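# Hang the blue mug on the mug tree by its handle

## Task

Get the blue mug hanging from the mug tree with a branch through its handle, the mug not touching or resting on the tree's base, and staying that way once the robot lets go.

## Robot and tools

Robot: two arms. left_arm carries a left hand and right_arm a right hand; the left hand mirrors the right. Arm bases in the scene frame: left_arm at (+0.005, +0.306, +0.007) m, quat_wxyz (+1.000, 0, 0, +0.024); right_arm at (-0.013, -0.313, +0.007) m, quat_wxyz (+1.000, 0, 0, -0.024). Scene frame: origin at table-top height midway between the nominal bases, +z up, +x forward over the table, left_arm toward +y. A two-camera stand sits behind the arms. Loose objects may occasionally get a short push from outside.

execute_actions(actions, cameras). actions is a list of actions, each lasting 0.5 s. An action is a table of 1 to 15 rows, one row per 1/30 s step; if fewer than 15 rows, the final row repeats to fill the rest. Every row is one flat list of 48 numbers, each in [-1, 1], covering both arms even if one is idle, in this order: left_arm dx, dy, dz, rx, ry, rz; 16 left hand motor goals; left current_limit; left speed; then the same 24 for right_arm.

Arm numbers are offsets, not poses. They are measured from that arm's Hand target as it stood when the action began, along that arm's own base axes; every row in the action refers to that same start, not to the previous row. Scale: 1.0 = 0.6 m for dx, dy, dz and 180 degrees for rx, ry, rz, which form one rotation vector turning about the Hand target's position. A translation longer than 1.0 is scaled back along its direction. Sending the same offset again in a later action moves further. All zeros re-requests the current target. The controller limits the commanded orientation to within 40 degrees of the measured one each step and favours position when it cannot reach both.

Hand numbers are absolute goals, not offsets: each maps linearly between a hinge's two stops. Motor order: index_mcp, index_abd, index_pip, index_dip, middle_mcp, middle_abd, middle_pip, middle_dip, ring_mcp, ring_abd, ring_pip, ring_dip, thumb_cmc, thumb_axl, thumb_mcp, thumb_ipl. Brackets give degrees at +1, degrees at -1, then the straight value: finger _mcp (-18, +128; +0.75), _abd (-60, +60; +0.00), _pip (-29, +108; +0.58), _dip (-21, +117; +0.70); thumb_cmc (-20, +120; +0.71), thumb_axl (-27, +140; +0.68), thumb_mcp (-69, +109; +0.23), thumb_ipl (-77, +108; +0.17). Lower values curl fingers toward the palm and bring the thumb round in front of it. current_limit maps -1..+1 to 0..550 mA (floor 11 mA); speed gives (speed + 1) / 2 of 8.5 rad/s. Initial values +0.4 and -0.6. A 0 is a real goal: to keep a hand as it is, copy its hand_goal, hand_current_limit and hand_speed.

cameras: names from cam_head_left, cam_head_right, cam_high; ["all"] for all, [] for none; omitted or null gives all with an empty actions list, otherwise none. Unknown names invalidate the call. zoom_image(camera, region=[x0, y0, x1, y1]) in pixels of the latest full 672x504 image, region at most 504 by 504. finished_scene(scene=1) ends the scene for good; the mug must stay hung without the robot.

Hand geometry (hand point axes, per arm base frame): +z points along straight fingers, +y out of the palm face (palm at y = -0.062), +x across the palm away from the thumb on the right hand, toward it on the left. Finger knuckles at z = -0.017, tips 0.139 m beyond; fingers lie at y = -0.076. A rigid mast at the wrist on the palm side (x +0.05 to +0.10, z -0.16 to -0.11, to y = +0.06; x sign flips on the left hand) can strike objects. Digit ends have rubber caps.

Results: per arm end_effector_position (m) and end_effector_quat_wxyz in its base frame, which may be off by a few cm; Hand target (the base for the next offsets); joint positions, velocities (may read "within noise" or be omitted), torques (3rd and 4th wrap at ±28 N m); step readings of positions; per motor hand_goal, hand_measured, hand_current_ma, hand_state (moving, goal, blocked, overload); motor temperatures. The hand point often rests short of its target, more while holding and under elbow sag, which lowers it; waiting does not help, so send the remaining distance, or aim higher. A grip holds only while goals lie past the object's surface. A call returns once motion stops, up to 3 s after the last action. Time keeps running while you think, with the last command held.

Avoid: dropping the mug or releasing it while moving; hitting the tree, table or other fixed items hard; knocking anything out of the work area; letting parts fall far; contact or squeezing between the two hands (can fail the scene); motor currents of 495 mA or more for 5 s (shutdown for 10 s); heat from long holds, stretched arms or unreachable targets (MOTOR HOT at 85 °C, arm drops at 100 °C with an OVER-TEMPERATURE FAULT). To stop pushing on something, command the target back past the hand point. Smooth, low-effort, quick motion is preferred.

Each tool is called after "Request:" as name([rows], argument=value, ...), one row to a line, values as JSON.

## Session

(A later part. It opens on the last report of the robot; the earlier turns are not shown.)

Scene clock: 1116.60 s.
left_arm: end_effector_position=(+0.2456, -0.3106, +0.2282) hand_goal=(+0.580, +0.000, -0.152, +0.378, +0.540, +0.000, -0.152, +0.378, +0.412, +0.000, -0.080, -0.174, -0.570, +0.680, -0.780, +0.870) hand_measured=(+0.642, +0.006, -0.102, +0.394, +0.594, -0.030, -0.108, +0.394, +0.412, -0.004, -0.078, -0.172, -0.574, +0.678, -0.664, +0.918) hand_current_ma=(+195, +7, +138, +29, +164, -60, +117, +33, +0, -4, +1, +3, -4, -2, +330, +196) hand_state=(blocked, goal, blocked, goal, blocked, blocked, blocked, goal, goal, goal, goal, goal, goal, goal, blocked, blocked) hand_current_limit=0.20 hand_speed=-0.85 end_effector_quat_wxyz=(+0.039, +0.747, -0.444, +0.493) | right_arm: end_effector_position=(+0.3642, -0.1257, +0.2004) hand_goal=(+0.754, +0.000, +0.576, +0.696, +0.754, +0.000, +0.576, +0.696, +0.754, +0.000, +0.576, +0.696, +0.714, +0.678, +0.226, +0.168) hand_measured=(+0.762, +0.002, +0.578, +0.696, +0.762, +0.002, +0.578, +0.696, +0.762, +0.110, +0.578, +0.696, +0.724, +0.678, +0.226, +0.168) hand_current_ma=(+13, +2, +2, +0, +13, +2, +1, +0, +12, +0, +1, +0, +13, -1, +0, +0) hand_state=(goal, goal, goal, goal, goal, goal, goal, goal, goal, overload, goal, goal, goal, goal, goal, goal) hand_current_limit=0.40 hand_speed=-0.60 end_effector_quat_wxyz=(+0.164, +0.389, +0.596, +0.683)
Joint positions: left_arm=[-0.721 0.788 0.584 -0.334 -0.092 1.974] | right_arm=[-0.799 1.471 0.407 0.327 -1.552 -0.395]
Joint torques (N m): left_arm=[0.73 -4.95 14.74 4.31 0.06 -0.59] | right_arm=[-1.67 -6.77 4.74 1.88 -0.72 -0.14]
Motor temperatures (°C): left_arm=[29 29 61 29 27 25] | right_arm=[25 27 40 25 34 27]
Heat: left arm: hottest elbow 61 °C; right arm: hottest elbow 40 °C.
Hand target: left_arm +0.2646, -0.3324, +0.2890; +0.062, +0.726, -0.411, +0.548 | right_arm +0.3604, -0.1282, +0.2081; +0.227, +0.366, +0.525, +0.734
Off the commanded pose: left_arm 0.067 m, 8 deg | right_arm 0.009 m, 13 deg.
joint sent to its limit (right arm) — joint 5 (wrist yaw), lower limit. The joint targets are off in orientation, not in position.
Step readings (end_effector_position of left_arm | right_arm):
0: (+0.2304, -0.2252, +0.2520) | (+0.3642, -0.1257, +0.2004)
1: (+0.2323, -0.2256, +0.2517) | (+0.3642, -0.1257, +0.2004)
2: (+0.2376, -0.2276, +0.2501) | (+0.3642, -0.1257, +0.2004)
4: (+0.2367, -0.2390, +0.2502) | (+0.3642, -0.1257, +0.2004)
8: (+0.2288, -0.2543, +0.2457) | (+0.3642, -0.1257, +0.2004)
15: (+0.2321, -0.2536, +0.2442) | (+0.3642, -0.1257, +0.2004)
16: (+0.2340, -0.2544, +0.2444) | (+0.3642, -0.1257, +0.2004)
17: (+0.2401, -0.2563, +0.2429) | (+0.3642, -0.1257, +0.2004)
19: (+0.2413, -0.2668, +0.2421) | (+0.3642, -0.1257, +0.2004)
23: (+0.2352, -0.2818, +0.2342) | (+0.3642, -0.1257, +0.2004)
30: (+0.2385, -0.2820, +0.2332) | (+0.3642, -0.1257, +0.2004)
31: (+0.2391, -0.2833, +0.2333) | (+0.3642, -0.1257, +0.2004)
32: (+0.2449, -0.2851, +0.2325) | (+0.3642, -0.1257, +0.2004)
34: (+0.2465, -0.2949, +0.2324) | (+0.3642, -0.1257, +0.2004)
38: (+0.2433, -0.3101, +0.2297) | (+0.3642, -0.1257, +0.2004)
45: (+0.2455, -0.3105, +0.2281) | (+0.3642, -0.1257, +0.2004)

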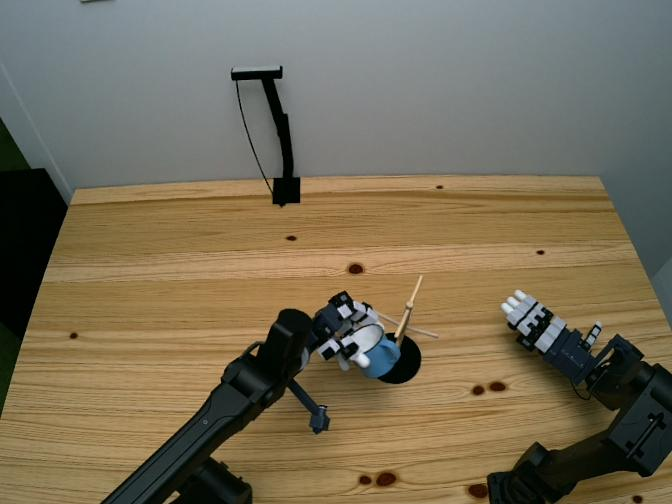

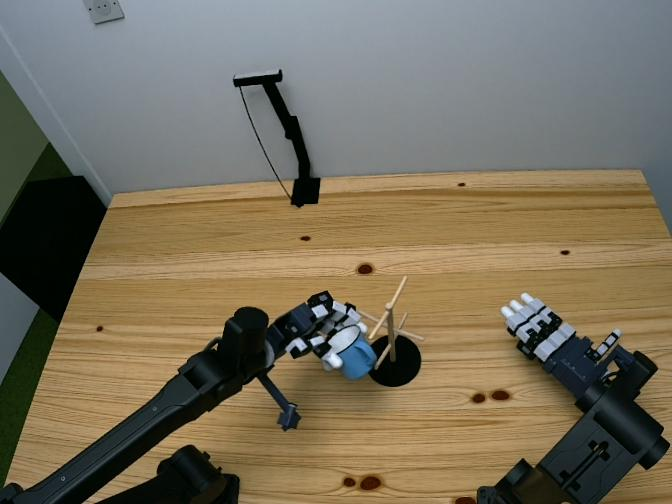

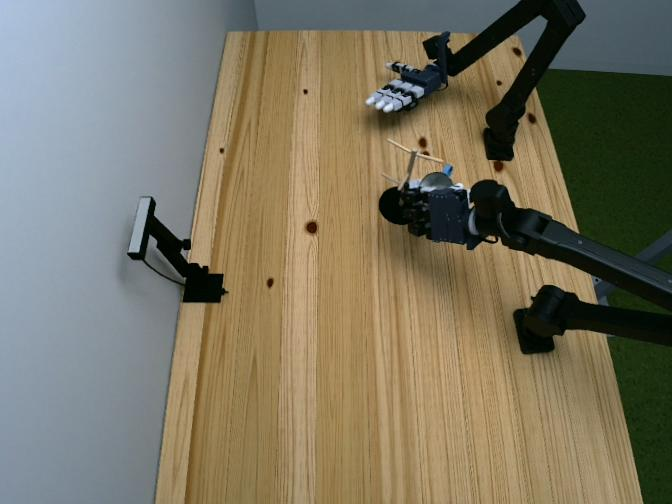

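Request:
execute_actions([
  [[-0.0055,0.0018,0.025,0,0,0.0278,0.58,0,-0.153,0.377,0.54,0,-0.153,0.377,0.411,0,-0.08,-0.174,-0.571,0.68,-0.78,0.87,0.2,-0.85,0,0,0,0,0,0,0.754,0,0.576,0.696,0.754,0,0.576,0.696,0.754,0,0.576,0.696,0.714,0.678,0.226,0.168,0.4,-0.6]],
  [[-0.0055,0.0018,0.025,0,0,0.0278,0.58,0,-0.153,0.377,0.54,0,-0.153,0.377,0.411,0,-0.08,-0.174,-0.571,0.68,-0.78,0.87,0.2,-0.85,0,0,0,0,0,0,0.754,0,0.576,0.696,0.754,0,0.576,0.696,0.754,0,0.576,0.696,0.714,0.678,0.226,0.168,0.4,-0.6]],
], cameras=["cam_head_left","cam_head_right","cam_high"])

Request:
zoom_image(camera="cam_head_left", region=[330, 270, 430, 370])

Request:
zoom_image(camera="cam_head_right", region=[310, 270, 410, 370])

Request:
zoom_image(camera="cam_high", region=[380, 130, 480, 230])

Scene clock: 1178.90 s.
left_arm: end_effector_position=(+0.2510, -0.3178, +0.2623) hand_goal=(+0.580, +0.000, -0.152, +0.378, +0.540, +0.000, -0.152, +0.378, +0.412, +0.000, -0.080, -0.174, -0.570, +0.680, -0.780, +0.870) hand_measured=(+0.640, +0.006, -0.102, +0.394, +0.592, -0.030, -0.108, +0.396, +0.412, -0.004, -0.078, -0.172, -0.574, +0.678, -0.664, +0.918) hand_current_ma=(+190, +8, +140, +30, +157, -60, +118, +35, +0, -3, +1, +3, -6, -2, +330, +197) hand_state=(blocked, goal, blocked, goal, blocked, blocked, blocked, goal, goal, goal, goal, goal, goal, goal, blocked, blocked) hand_current_limit=0.20 hand_speed=-0.85 end_effector_quat_wxyz=(-0.010, +0.768, -0.378, +0.516) | right_arm: end_effector_position=(+0.3642, -0.1257, +0.2004) hand_goal=(+0.754, +0.000, +0.576, +0.696, +0.754, +0.000, +0.576, +0.696, +0.754, +0.000, +0.576, +0.696, +0.714, +0.678, +0.226, +0.168) hand_measured=(+0.762, +0.002, +0.578, +0.696, +0.762, +0.002, +0.578, +0.696, +0.762, +0.110, +0.578, +0.696, +0.724, +0.678, +0.226, +0.168) hand_current_ma=(+13, +2, +2, +0, +13, +2, +1, +0, +12, +0, +1, +0, +13, -1, +0, +0) hand_state=(goal, goal, goal, goal, goal, goal, goal, goal, goal, overload, goal, goal, goal, goal, goal, goal) hand_current_limit=0.40 hand_speed=-0.60 end_effector_quat_wxyz=(+0.164, +0.389, +0.596, +0.683)
Joint positions: left_arm=[-0.85 0.759 0.645 -0.409 -0.362 1.847] | right_arm=[-0.799 1.471 0.407 0.327 -1.552 -0.395]
Joint torques (N m): left_arm=[0.15 -5.89 15.09 1.94 -0.12 -0.61] | right_arm=[-1.79 -6.77 4.7 1.83 -0.73 -0.14]
Motor temperatures (°C): left_arm=[29 29 66 29 26 26] | right_arm=[25 27 40 25 34 27]
Heat: left arm: hottest elbow 66 °C; right arm: hottest elbow 40 °C.
Hand target: left_arm +0.2579, -0.3302, +0.3190; +0.014, +0.759, -0.347, +0.551 | right_arm +0.3604, -0.1282, +0.2081; +0.227, +0.366, +0.525, +0.734
Off the commanded pose: left_arm 0.058 m, 6 deg | right_arm 0.009 m, 13 deg.
joint sent to its limit (right arm) — joint 5 (wrist yaw), lower limit. The joint targets are off in orientation, not in position.
Step readings (end_effector_position of left_arm | right_arm):
0: (+0.2456, -0.3106, +0.2282) | (+0.3642, -0.1257, +0.2004)
1: (+0.2478, -0.3100, +0.2289) | (+0.3642, -0.1257, +0.2004)
2: (+0.2533, -0.3076, +0.2285) | (+0.3642, -0.1257, +0.2004)
4: (+0.2548, -0.3091, +0.2335) | (+0.3642, -0.1257, +0.2004)
8: (+0.2535, -0.3139, +0.2420) | (+0.3642, -0.1257, +0.2004)
15: (+0.2541, -0.3148, +0.2447) | (+0.3642, -0.1257, +0.2004)
16: (+0.2560, -0.3134, +0.2450) | (+0.3642, -0.1257, +0.2004)
17: (+0.2589, -0.3103, +0.2443) | (+0.3642, -0.1257, +0.2004)
19: (+0.2573, -0.3096, +0.2474) | (+0.3642, -0.1257, +0.2004)
23: (+0.2502, -0.3161, +0.2573) | (+0.3642, -0.1257, +0.2004)
30: (+0.2510, -0.3176, +0.2621) | (+0.3642, -0.1257, +0.2004)

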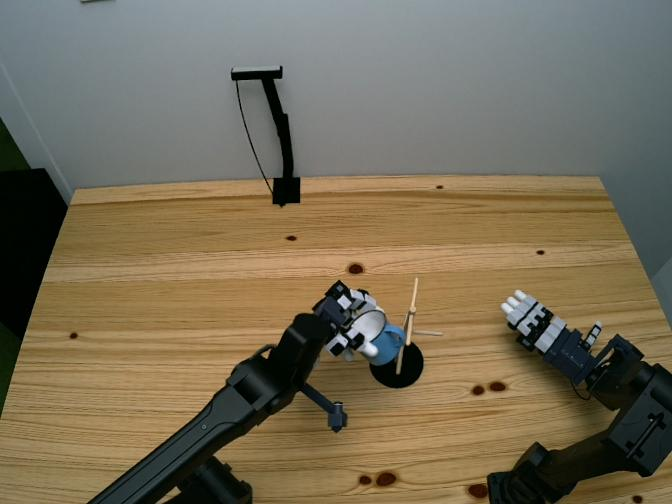

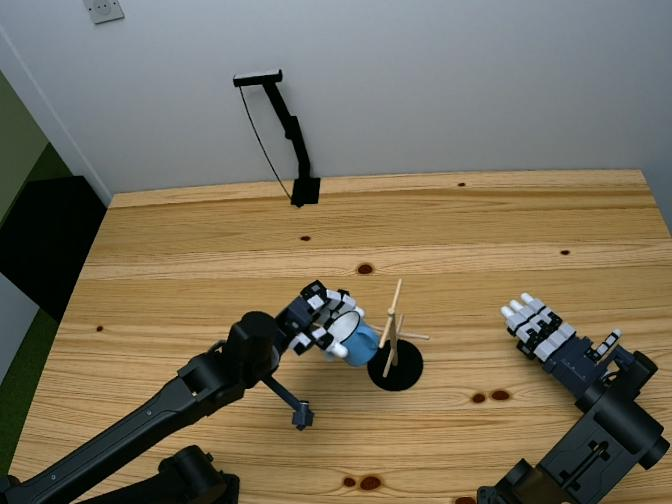

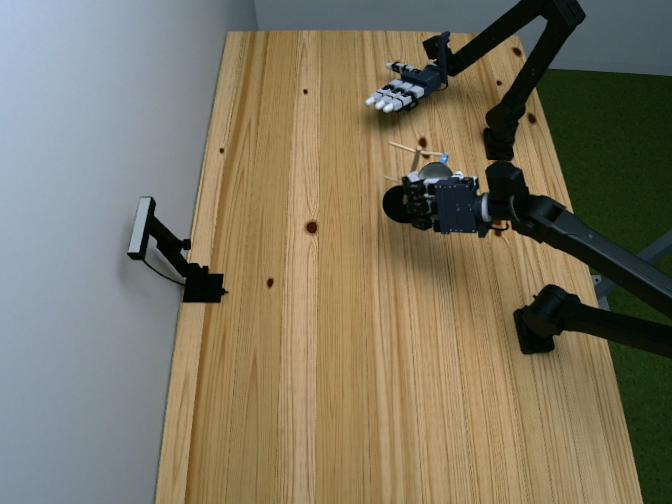

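Scaled by 5.040 from the camera's 672x504 image, which has a finer 960x720 frame.

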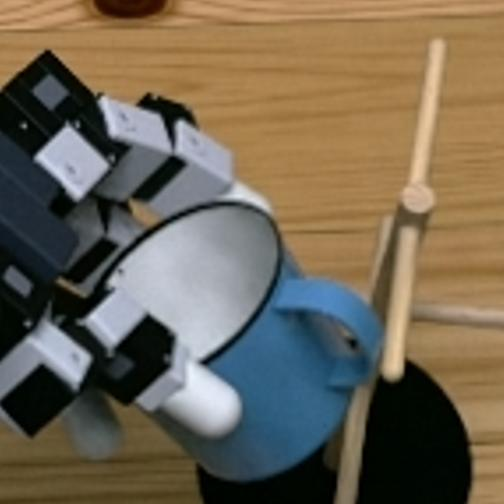

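Scaled by 5.040 from the camera's 672x504 image, which has a finer 960x720 frame.

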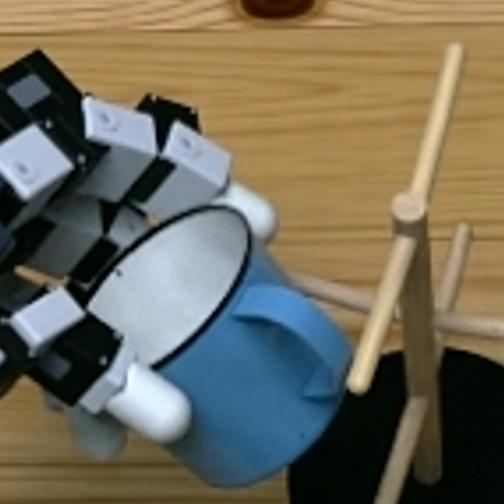

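Scaled by 5.040 from the camera's 672x504 image, which has a finer 960x720 frame.

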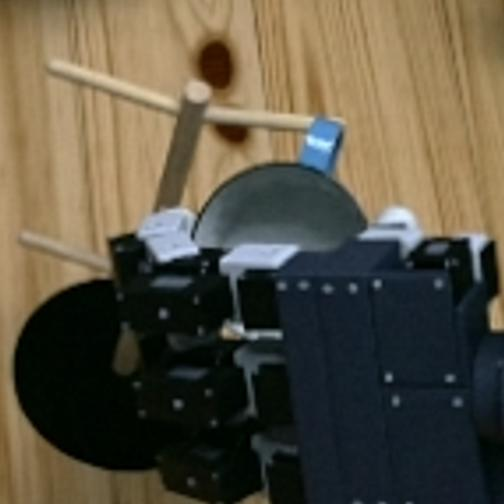

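Request:
execute_actions([
  [[-0.0477,0.0285,0,0,0,0,0.58,0,-0.153,0.377,0.54,0,-0.153,0.377,0.411,0,-0.08,-0.174,-0.571,0.68,-0.78,0.87,0.2,-0.85,0,0,0,0,0,0,0.754,0,0.576,0.696,0.754,0,0.576,0.696,0.754,0,0.576,0.696,0.714,0.678,0.226,0.168,0.4,-0.6]],
  [[-0.009,0.003,-0.01,0,0,0.0444,0.58,0,-0.153,0.377,0.54,0,-0.153,0.377,0.411,0,-0.08,-0.174,-0.571,0.68,-0.78,0.87,0.2,-0.85,0,0,0,0,0,0,0.754,0,0.576,0.696,0.754,0,0.576,0.696,0.754,0,0.576,0.696,0.714,0.678,0.226,0.168,0.4,-0.6]],
], cameras=["cam_head_left","cam_head_right","cam_high"])

Request:
zoom_image(camera="cam_head_left", region=[330, 270, 440, 380])

Request:
zoom_image(camera="cam_head_right", region=[310, 270, 420, 380])

Request:
zoom_image(camera="cam_high", region=[380, 130, 480, 230])

Scene clock: 1198.63 s.
left_arm: end_effector_position=(+0.2192, -0.3055, +0.2824) hand_goal=(+0.580, +0.000, -0.152, +0.378, +0.540, +0.000, -0.152, +0.378, +0.412, +0.000, -0.080, -0.174, -0.570, +0.680, -0.780, +0.870) hand_measured=(+0.640, +0.006, -0.100, +0.396, +0.590, -0.030, -0.108, +0.396, +0.412, -0.004, -0.078, -0.172, -0.574, +0.678, -0.664, +0.922) hand_current_ma=(+193, +8, +143, +35, +147, -58, +117, +35, -1, -3, +1, +3, -5, -2, +330, +210) hand_state=(blocked, goal, blocked, goal, blocked, blocked, blocked, goal, goal, goal, goal, goal, goal, goal, blocked, blocked) hand_current_limit=0.20 hand_speed=-0.85 end_effector_quat_wxyz=(-0.043, +0.780, -0.321, +0.535) | right_arm: end_effector_position=(+0.3642, -0.1257, +0.2004) hand_goal=(+0.754, +0.000, +0.576, +0.696, +0.754, +0.000, +0.576, +0.696, +0.754, +0.000, +0.576, +0.696, +0.714, +0.678, +0.226, +0.168) hand_measured=(+0.762, +0.002, +0.578, +0.696, +0.762, +0.002, +0.578, +0.696, +0.762, +0.110, +0.578, +0.696, +0.724, +0.678, +0.226, +0.168) hand_current_ma=(+13, +2, +2, +0, +13, +2, +1, +0, +12, +0, +1, +0, +13, -1, +0, +0) hand_state=(goal, goal, goal, goal, goal, goal, goal, goal, goal, overload, goal, goal, goal, goal, goal, goal) hand_current_limit=0.40 hand_speed=-0.60 end_effector_quat_wxyz=(+0.164, +0.389, +0.596, +0.683)
Joint positions: left_arm=[-1.043 0.648 0.645 -0.558 -0.65 1.676] | right_arm=[-0.799 1.471 0.407 0.327 -1.552 -0.395]
Joint torques (N m): left_arm=[0.73 -3.08 12.64 1.87 -0.39 -0.61] | right_arm=[-1.55 -7.06 4.71 1.85 -0.74 -0.16]
Motor temperatures (°C): left_arm=[29 29 67 28 26 26] | right_arm=[25 27 40 25 35 27]
Heat: left arm: hottest elbow 67 °C; right arm: hottest elbow 40 °C.
Hand target: left_arm +0.2238, -0.3113, +0.3128; -0.025, +0.781, -0.293, +0.551 | right_arm +0.3604, -0.1282, +0.2081; +0.227, +0.366, +0.525, +0.734
Off the commanded pose: left_arm 0.031 m, 4 deg | right_arm 0.009 m, 13 deg.
joint sent to its limit (right arm) — joint 5 (wrist yaw), lower limit. The joint targets are off in orientation, not in position.
Step readings (end_effector_position of left_arm | right_arm):
0: (+0.2510, -0.3178, +0.2623) | (+0.3642, -0.1257, +0.2004)
1: (+0.2503, -0.3166, +0.2620) | (+0.3642, -0.1257, +0.2004)
2: (+0.2487, -0.3131, +0.2627) | (+0.3642, -0.1257, +0.2004)
4: (+0.2402, -0.3089, +0.2684) | (+0.3642, -0.1257, +0.2004)
8: (+0.2278, -0.3063, +0.2862) | (+0.3642, -0.1257, +0.2004)
15: (+0.2256, -0.3063, +0.2868) | (+0.3642, -0.1257, +0.2004)
16: (+0.2296, -0.3035, +0.2865) | (+0.3642, -0.1257, +0.2004)
17: (+0.2349, -0.2982, +0.2857) | (+0.3642, -0.1257, +0.2004)
19: (+0.2338, -0.2958, +0.2835) | (+0.3642, -0.1257, +0.2004)
23: (+0.2204, -0.3039, +0.2808) | (+0.3642, -0.1257, +0.2004)
30: (+0.2190, -0.3053, +0.2818) | (+0.3642, -0.1257, +0.2004)

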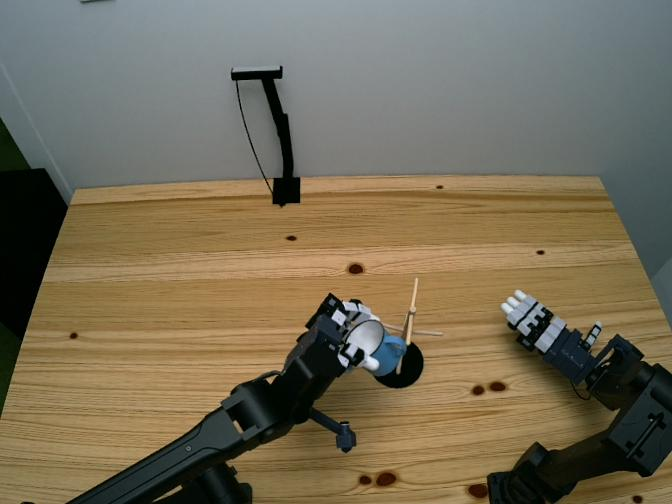

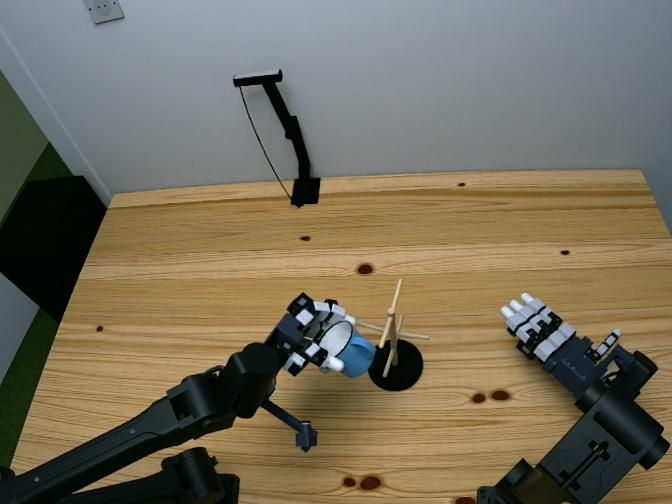

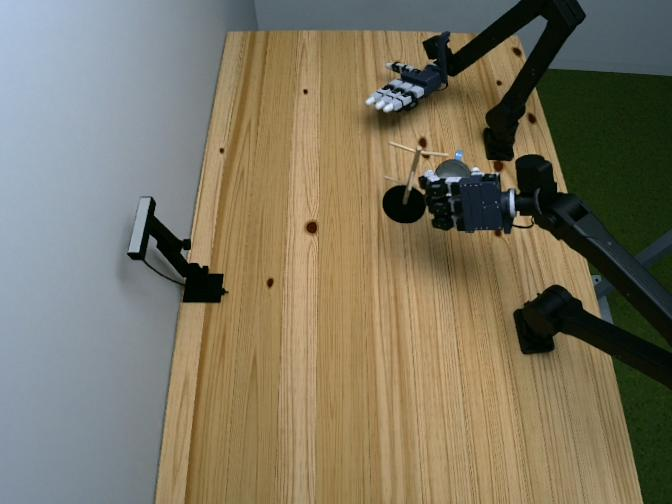

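Scaled by 4.582 from the camera's 672x504 image, which has a finer 960x720 frame.

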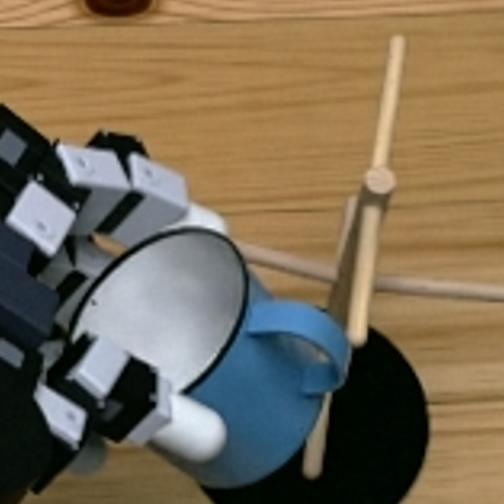

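Scaled by 4.582 from the camera's 672x504 image, which has a finer 960x720 frame.

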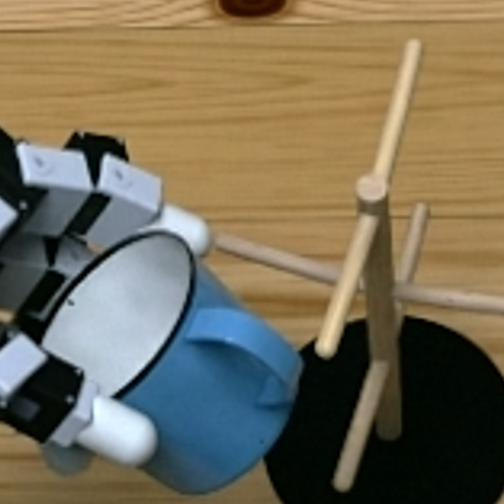

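Scaled by 5.040 from the camera's 672x504 image, which has a finer 960x720 frame.

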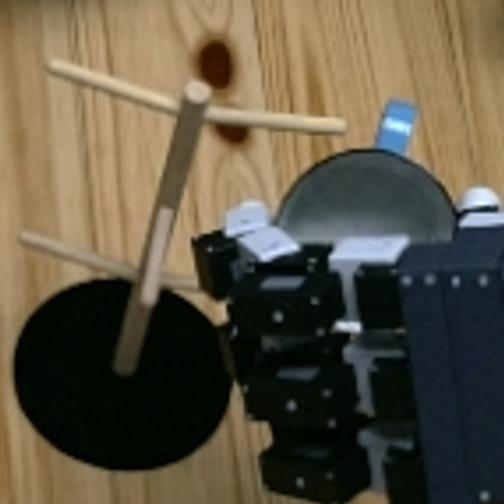

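Request:
execute_actions([
  [[-0.0145,-0.021,-0.025,0,0,0,0.58,0,-0.153,0.377,0.54,0,-0.153,0.377,0.411,0,-0.08,-0.174,-0.571,0.68,-0.78,0.87,0.2,-0.85,0,0,0,0,0,0,0.754,0,0.576,0.696,0.754,0,0.576,0.696,0.754,0,0.576,0.696,0.714,0.678,0.226,0.168,0.4,-0.6]],
  [[-0.0145,-0.021,-0.025,0,0,0,0.58,0,-0.153,0.377,0.54,0,-0.153,0.377,0.411,0,-0.08,-0.174,-0.571,0.68,-0.78,0.87,0.2,-0.85,0,0,0,0,0,0,0.754,0,0.576,0.696,0.754,0,0.576,0.696,0.754,0,0.576,0.696,0.714,0.678,0.226,0.168,0.4,-0.6]],
], cameras=["cam_head_left","cam_head_right","cam_high"])

Request:
zoom_image(camera="cam_head_left", region=[330, 270, 440, 380])

Request:
zoom_image(camera="cam_head_right", region=[310, 270, 420, 380])

Request:
zoom_image(camera="cam_high", region=[380, 130, 480, 230])

Scene clock: 1244.47 s.
left_arm: end_effector_position=(+0.2015, -0.3256, +0.2532) hand_goal=(+0.580, +0.000, -0.152, +0.378, +0.540, +0.000, -0.152, +0.378, +0.412, +0.000, -0.080, -0.174, -0.570, +0.680, -0.780, +0.870) hand_measured=(+0.640, +0.006, -0.100, +0.396, +0.588, -0.030, -0.108, +0.396, +0.410, -0.004, -0.078, -0.172, -0.574, +0.678, -0.664, +0.922) hand_current_ma=(+190, +8, +143, +35, +145, -58, +117, +35, -2, -3, +1, +3, -5, -2, +330, +210) hand_state=(blocked, goal, blocked, goal, blocked, blocked, blocked, goal, goal, goal, goal, goal, goal, goal, blocked, blocked) hand_current_limit=0.20 hand_speed=-0.85 end_effector_quat_wxyz=(-0.054, +0.783, -0.328, +0.526) | right_arm: end_effector_position=(+0.3642, -0.1257, +0.2004) hand_goal=(+0.754, +0.000, +0.576, +0.696, +0.754, +0.000, +0.576, +0.696, +0.754, +0.000, +0.576, +0.696, +0.714, +0.678, +0.226, +0.168) hand_measured=(+0.762, +0.002, +0.578, +0.696, +0.762, +0.002, +0.578, +0.696, +0.762, +0.110, +0.578, +0.696, +0.724, +0.678, +0.226, +0.168) hand_current_ma=(+13, +2, +2, +0, +13, +2, +1, +0, +12, +0, +1, +0, +13, -1, +0, +0) hand_state=(goal, goal, goal, goal, goal, goal, goal, goal, goal, overload, goal, goal, goal, goal, goal, goal) hand_current_limit=0.40 hand_speed=-0.60 end_effector_quat_wxyz=(+0.164, +0.389, +0.596, +0.683)
Joint positions: left_arm=[-1.166 0.713 0.618 -0.557 -0.758 1.587] | right_arm=[-0.799 1.471 0.407 0.327 -1.552 -0.395]
Joint torques (N m): left_arm=[0.56 -4.13 11 3.62 -0.43 -0.6] | right_arm=[-2.02 -6.89 4.68 1.83 -0.72 -0.14]
Motor temperatures (°C): left_arm=[29 29 66 28 26 26] | right_arm=[25 27 40 25 35 27]
Heat: left arm: hottest elbow 66 °C; right arm: hottest elbow 40 °C.
Hand target: left_arm +0.2065, -0.3365, +0.2830; -0.025, +0.781, -0.293, +0.551 | right_arm +0.3604, -0.1282, +0.2081; +0.227, +0.366, +0.525, +0.734
Off the commanded pose: left_arm 0.032 m, 6 deg | right_arm 0.009 m, 13 deg.
joint sent to its limit (right arm) — joint 5 (wrist yaw), lower limit. The joint targets are off in orientation, not in position.
Step readings (end_effector_position of left_arm | right_arm):
0: (+0.2192, -0.3055, +0.2824) | (+0.3642, -0.1257, +0.2004)
1: (+0.2198, -0.3054, +0.2826) | (+0.3642, -0.1257, +0.2004)
2: (+0.2189, -0.3066, +0.2824) | (+0.3642, -0.1257, +0.2004)
4: (+0.2178, -0.3092, +0.2805) | (+0.3642, -0.1257, +0.2004)
8: (+0.2126, -0.3161, +0.2760) | (+0.3642, -0.1257, +0.2004)
15: (+0.2116, -0.3173, +0.2761) | (+0.3642, -0.1257, +0.2004)
16: (+0.2119, -0.3172, +0.2754) | (+0.3642, -0.1257, +0.2004)
17: (+0.2103, -0.3184, +0.2744) | (+0.3642, -0.1257, +0.2004)
19: (+0.2086, -0.3199, +0.2681) | (+0.3642, -0.1257, +0.2004)
23: (+0.2022, -0.3248, +0.2544) | (+0.3642, -0.1257, +0.2004)
30: (+0.2014, -0.3255, +0.2530) | (+0.3642, -0.1257, +0.2004)

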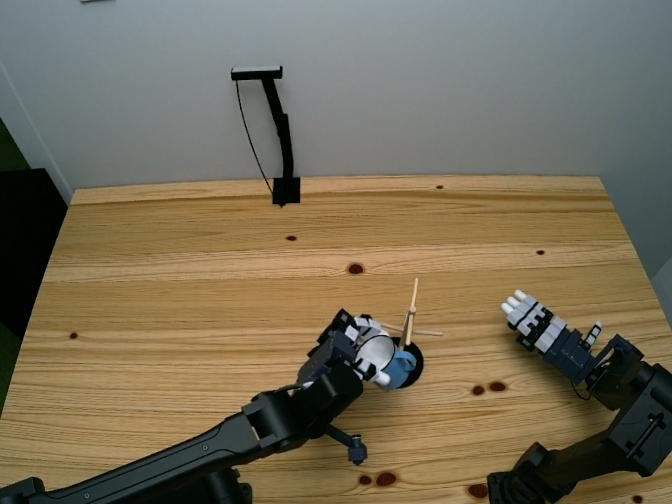

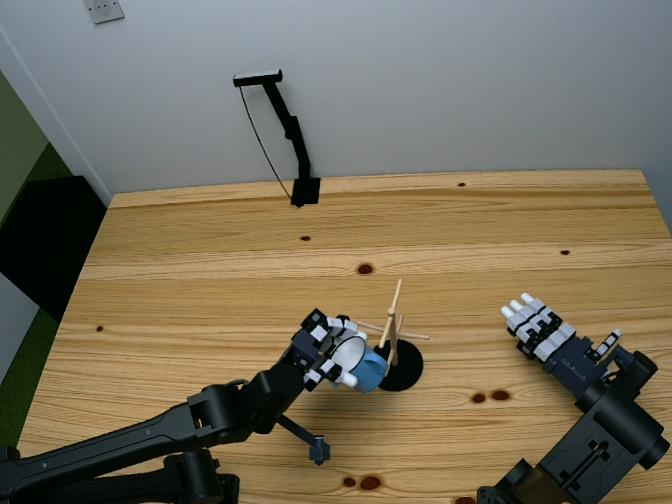

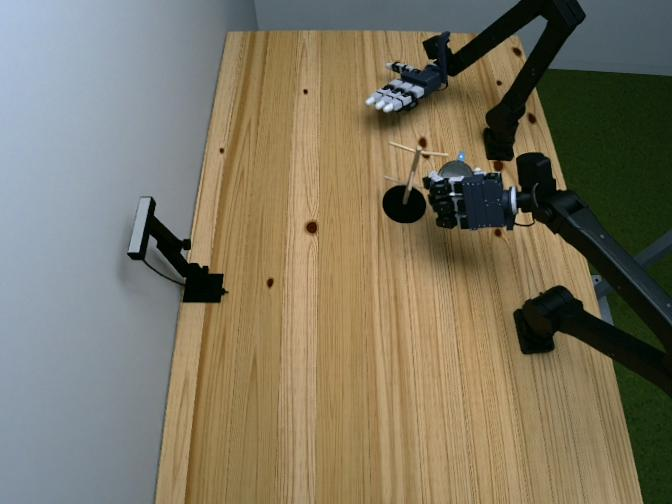

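Scaled by 4.582 from the camera's 672x504 image, which has a finer 960x720 frame.

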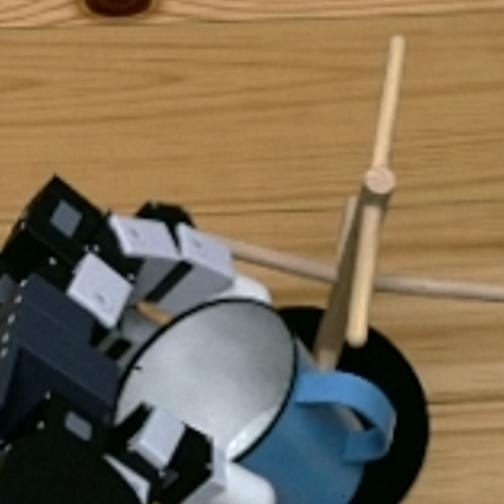

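Scaled by 4.582 from the camera's 672x504 image, which has a finer 960x720 frame.

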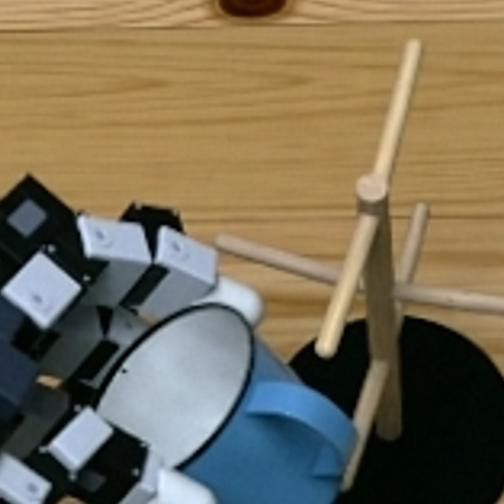

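Scaled by 5.040 from the camera's 672x504 image, which has a finer 960x720 frame.

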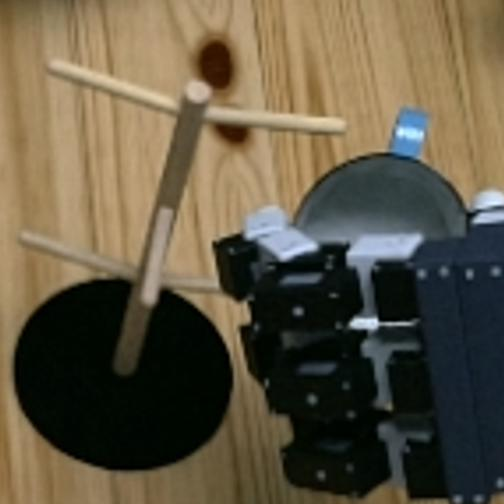

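Request:
execute_actions([
  [[0.0289,-0.0082,0.01,0,0,0,0.58,0,-0.153,0.377,0.54,0,-0.153,0.377,0.411,0,-0.08,-0.174,-0.571,0.68,-0.78,0.87,0.2,-0.85,0,0,0,0,0,0,0.754,0,0.576,0.696,0.754,0,0.576,0.696,0.754,0,0.576,0.696,0.714,0.678,0.226,0.168,0.4,-0.6]],
], cameras=["cam_head_left","cam_head_right","cam_high"])

Request:
zoom_image(camera="cam_head_left", region=[350, 290, 440, 380])

Request:
zoom_image(camera="cam_head_right", region=[330, 290, 420, 380])

Request:
zoom_image(camera="cam_high", region=[400, 120, 480, 200])

Scene clock: 1260.63 s.
left_arm: end_effector_position=(+0.2124, -0.3269, +0.2470) hand_goal=(+0.580, +0.000, -0.152, +0.378, +0.540, +0.000, -0.152, +0.378, +0.412, +0.000, -0.080, -0.174, -0.570, +0.680, -0.780, +0.870) hand_measured=(+0.640, +0.006, -0.100, +0.396, +0.588, -0.030, -0.108, +0.396, +0.410, -0.004, -0.078, -0.172, -0.574, +0.678, -0.664, +0.922) hand_current_ma=(+190, +8, +143, +35, +145, -58, +117, +35, -2, -3, +1, +3, -6, -2, +330, +210) hand_state=(blocked, goal, blocked, goal, blocked, blocked, blocked, goal, goal, goal, goal, goal, goal, goal, blocked, blocked) hand_current_limit=0.20 hand_speed=-0.85 end_effector_quat_wxyz=(-0.053, +0.789, -0.326, +0.518) | right_arm: end_effector_position=(+0.3642, -0.1257, +0.2004) hand_goal=(+0.754, +0.000, +0.576, +0.696, +0.754, +0.000, +0.576, +0.696, +0.754, +0.000, +0.576, +0.696, +0.714, +0.678, +0.226, +0.168) hand_measured=(+0.762, +0.002, +0.578, +0.696, +0.762, +0.002, +0.578, +0.696, +0.762, +0.110, +0.578, +0.696, +0.724, +0.678, +0.226, +0.168) hand_current_ma=(+13, +2, +2, +0, +13, +2, +1, +0, +12, +0, +1, +0, +13, -1, +0, +0) hand_state=(goal, goal, goal, goal, goal, goal, goal, goal, goal, overload, goal, goal, goal, goal, goal, goal) hand_current_limit=0.40 hand_speed=-0.60 end_effector_quat_wxyz=(+0.164, +0.389, +0.596, +0.683)
Joint positions: left_arm=[-1.121 0.739 0.618 -0.531 -0.718 1.6] | right_arm=[-0.799 1.471 0.407 0.327 -1.552 -0.395]
Joint torques (N m): left_arm=[1.85 -4.13 12.63 4.08 -0.16 -0.25] | right_arm=[-1.79 -7 4.68 1.83 -0.73 -0.13]
Motor temperatures (°C): left_arm=[29 29 64 28 26 26] | right_arm=[25 27 40 25 35 27]
Heat: left arm: hottest elbow 64 °C; right arm: hottest elbow 40 °C.
Hand target: left_arm +0.2239, -0.3414, +0.2890; -0.025, +0.781, -0.293, +0.551 | right_arm +0.3604, -0.1282, +0.2081; +0.227, +0.366, +0.525, +0.734
Off the commanded pose: left_arm 0.046 m, 6 deg | right_arm 0.009 m, 13 deg.
joint sent to its limit (right arm) — joint 5 (wrist yaw), lower limit. The joint targets are off in orientation, not in position.
Step readings (end_effector_position of left_arm | right_arm):
0: (+0.2015, -0.3256, +0.2532) | (+0.3642, -0.1257, +0.2004)
1: (+0.2015, -0.3263, +0.2533) | (+0.3642, -0.1257, +0.2004)
2: (+0.2018, -0.3280, +0.2530) | (+0.3642, -0.1257, +0.2004)
4: (+0.2069, -0.3283, +0.2519) | (+0.3642, -0.1257, +0.2004)
8: (+0.2119, -0.3273, +0.2476) | (+0.3642, -0.1257, +0.2004)
15: (+0.2124, -0.3270, +0.2472) | (+0.3642, -0.1257, +0.2004)

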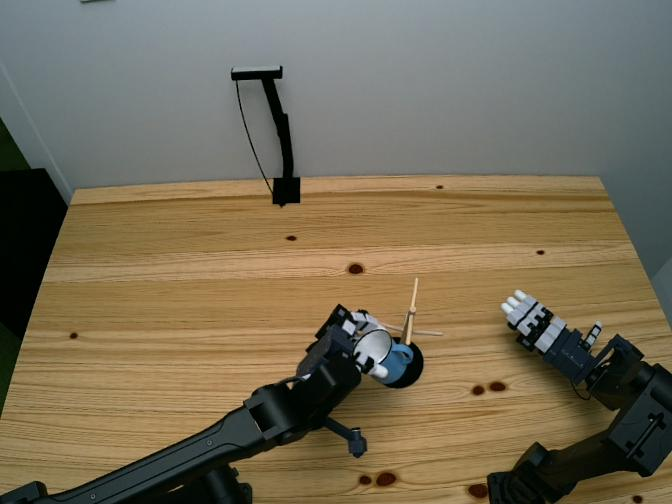

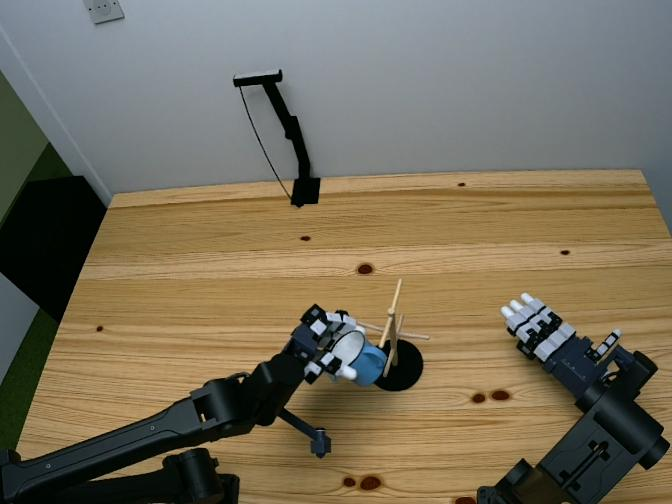

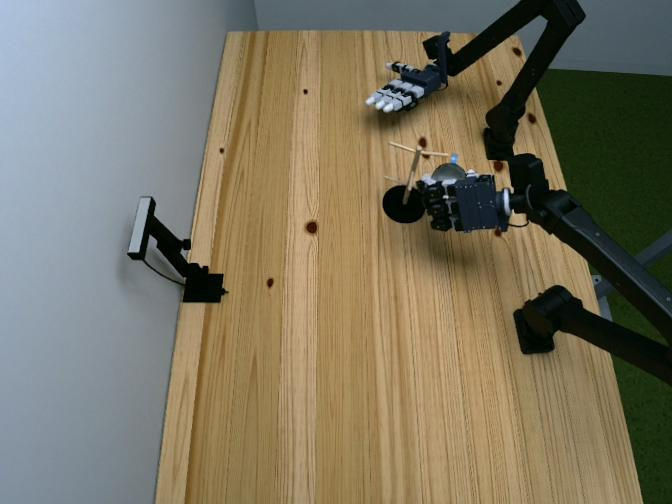

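Scaled by 5.600 from the camera's 672x504 image, which has a finer 960x720 frame.

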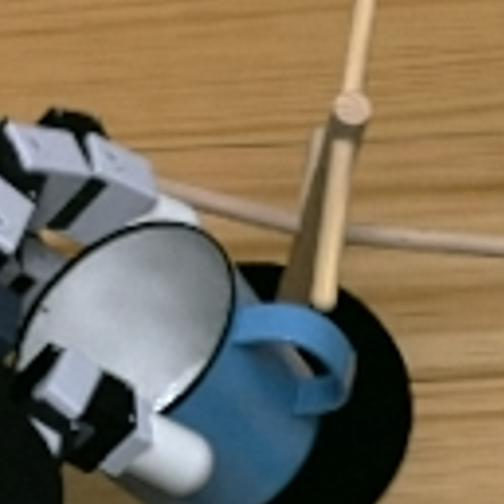

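Scaled by 5.600 from the camera's 672x504 image, which has a finer 960x720 frame.

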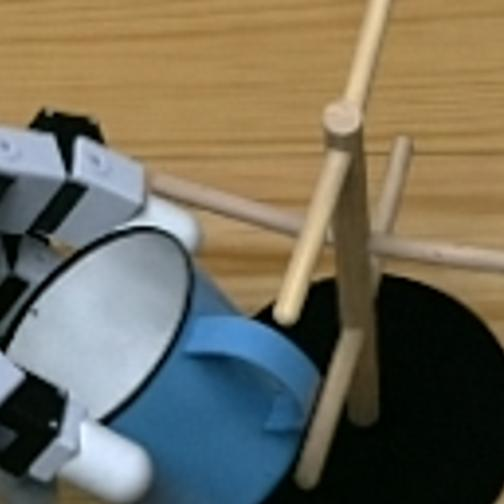

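Scaled by 6.300 from the camera's 672x504 image, which has a finer 960x720 frame.

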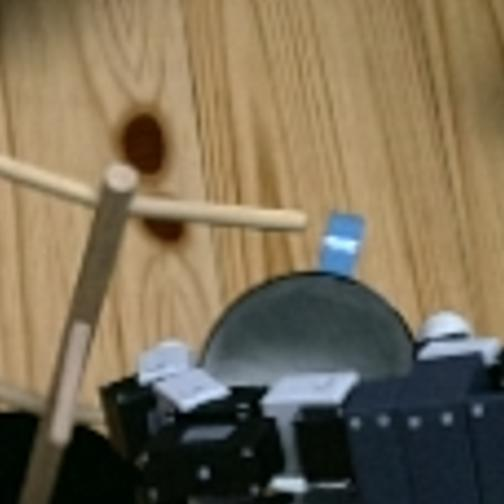

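Request:
execute_actions([
  [[0.01,-0.02,0.01,0,0,0,0.58,0,-0.153,0.377,0.54,0,-0.153,0.377,0.411,0,-0.08,-0.174,-0.571,0.68,-0.78,0.87,0.2,-0.85,0,0,0,0,0,0,0.754,0,0.576,0.696,0.754,0,0.576,0.696,0.754,0,0.576,0.696,0.714,0.678,0.226,0.168,0.4,-0.6]],
], cameras=["cam_head_left","cam_head_right","cam_high"])

Request:
zoom_image(camera="cam_head_left", region=[350, 290, 440, 380])

Request:
zoom_image(camera="cam_high", region=[400, 120, 480, 200])

Scene clock: 1279.43 s.
left_arm: end_effector_position=(+0.2150, -0.3323, +0.2364) hand_goal=(+0.580, +0.000, -0.152, +0.378, +0.540, +0.000, -0.152, +0.378, +0.412, +0.000, -0.080, -0.174, -0.570, +0.680, -0.780, +0.870) hand_measured=(+0.640, +0.006, -0.100, +0.396, +0.588, -0.030, -0.108, +0.396, +0.410, -0.004, -0.078, -0.172, -0.574, +0.678, -0.664, +0.922) hand_current_ma=(+190, +8, +143, +35, +145, -58, +117, +35, -2, -3, +1, +3, -6, -2, +330, +210) hand_state=(blocked, goal, blocked, goal, blocked, blocked, blocked, goal, goal, goal, goal, goal, goal, goal, blocked, blocked) hand_current_limit=0.20 hand_speed=-0.85 end_effector_quat_wxyz=(-0.061, +0.791, -0.333, +0.509) | right_arm: end_effector_position=(+0.3642, -0.1257, +0.2004) hand_goal=(+0.754, +0.000, +0.576, +0.696, +0.754, +0.000, +0.576, +0.696, +0.754, +0.000, +0.576, +0.696, +0.714, +0.678, +0.226, +0.168) hand_measured=(+0.762, +0.002, +0.578, +0.696, +0.762, +0.002, +0.578, +0.696, +0.762, +0.110, +0.578, +0.696, +0.724, +0.678, +0.226, +0.168) hand_current_ma=(+13, +2, +2, +0, +13, +2, +1, +0, +12, +0, +1, +0, +13, -1, +0, +0) hand_state=(goal, goal, goal, goal, goal, goal, goal, goal, goal, overload, goal, goal, goal, goal, goal, goal) hand_current_limit=0.40 hand_speed=-0.60 end_effector_quat_wxyz=(+0.164, +0.389, +0.596, +0.683)
Joint positions: left_arm=[-1.121 0.778 0.621 -0.523 -0.718 1.6] | right_arm=[-0.799 1.471 0.407 0.327 -1.552 -0.395]
Joint torques (N m): left_arm=[1.79 -4.78 14.52 3.96 -0.18 -0.25] | right_arm=[-1.61 -6.83 4.68 1.84 -0.73 -0.14]
Motor temperatures (°C): left_arm=[29 29 65 29 26 26] | right_arm=[25 27 40 25 35 27]
Heat: left arm: hottest elbow 65 °C; right arm: hottest elbow 40 °C.
Hand target: left_arm +0.2299, -0.3534, +0.2949; -0.025, +0.781, -0.293, +0.551 | right_arm +0.3604, -0.1282, +0.2081; +0.227, +0.366, +0.525, +0.734
Off the commanded pose: left_arm 0.064 m, 8 deg | right_arm 0.009 m, 13 deg.
joint sent to its limit (right arm) — joint 5 (wrist yaw), lower limit. The joint targets are off in orientation, not in position.
Step readings (end_effector_position of left_arm | right_arm):
0: (+0.2124, -0.3269, +0.2470) | (+0.3642, -0.1257, +0.2004)
1: (+0.2125, -0.3273, +0.2468) | (+0.3642, -0.1257, +0.2004)
2: (+0.2129, -0.3281, +0.2458) | (+0.3642, -0.1257, +0.2004)
4: (+0.2141, -0.3305, +0.2429) | (+0.3642, -0.1257, +0.2004)
8: (+0.2150, -0.3323, +0.2365) | (+0.3642, -0.1257, +0.2004)
15: (+0.2150, -0.3323, +0.2364) | (+0.3642, -0.1257, +0.2004)

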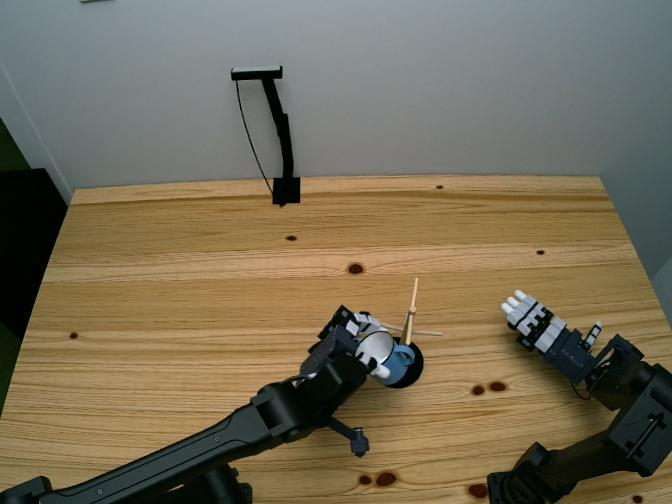

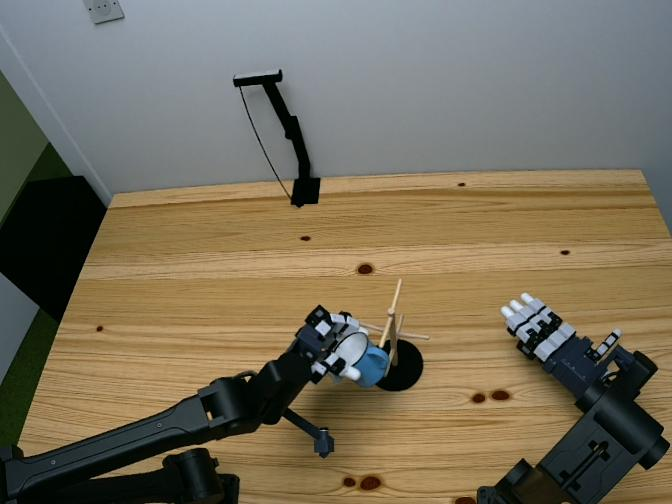

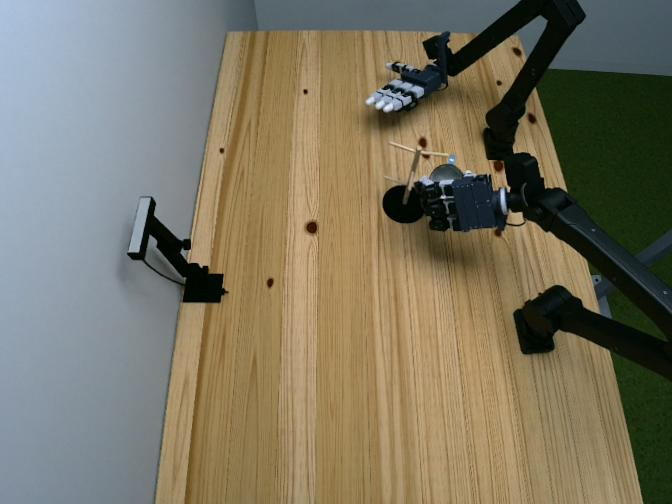

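Scaled by 5.600 from the camera's 672x504 image, which has a finer 960x720 frame.

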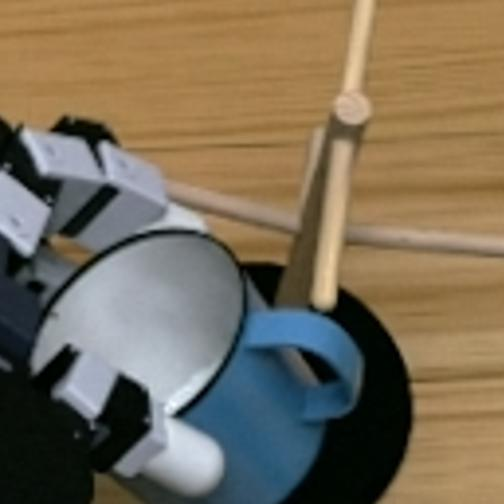

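Scaled by 6.300 from the camera's 672x504 image, which has a finer 960x720 frame.

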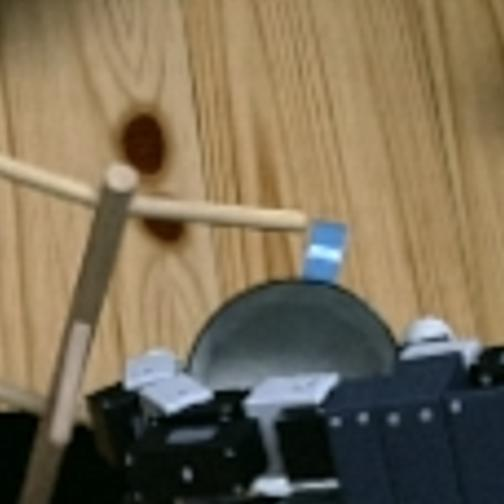

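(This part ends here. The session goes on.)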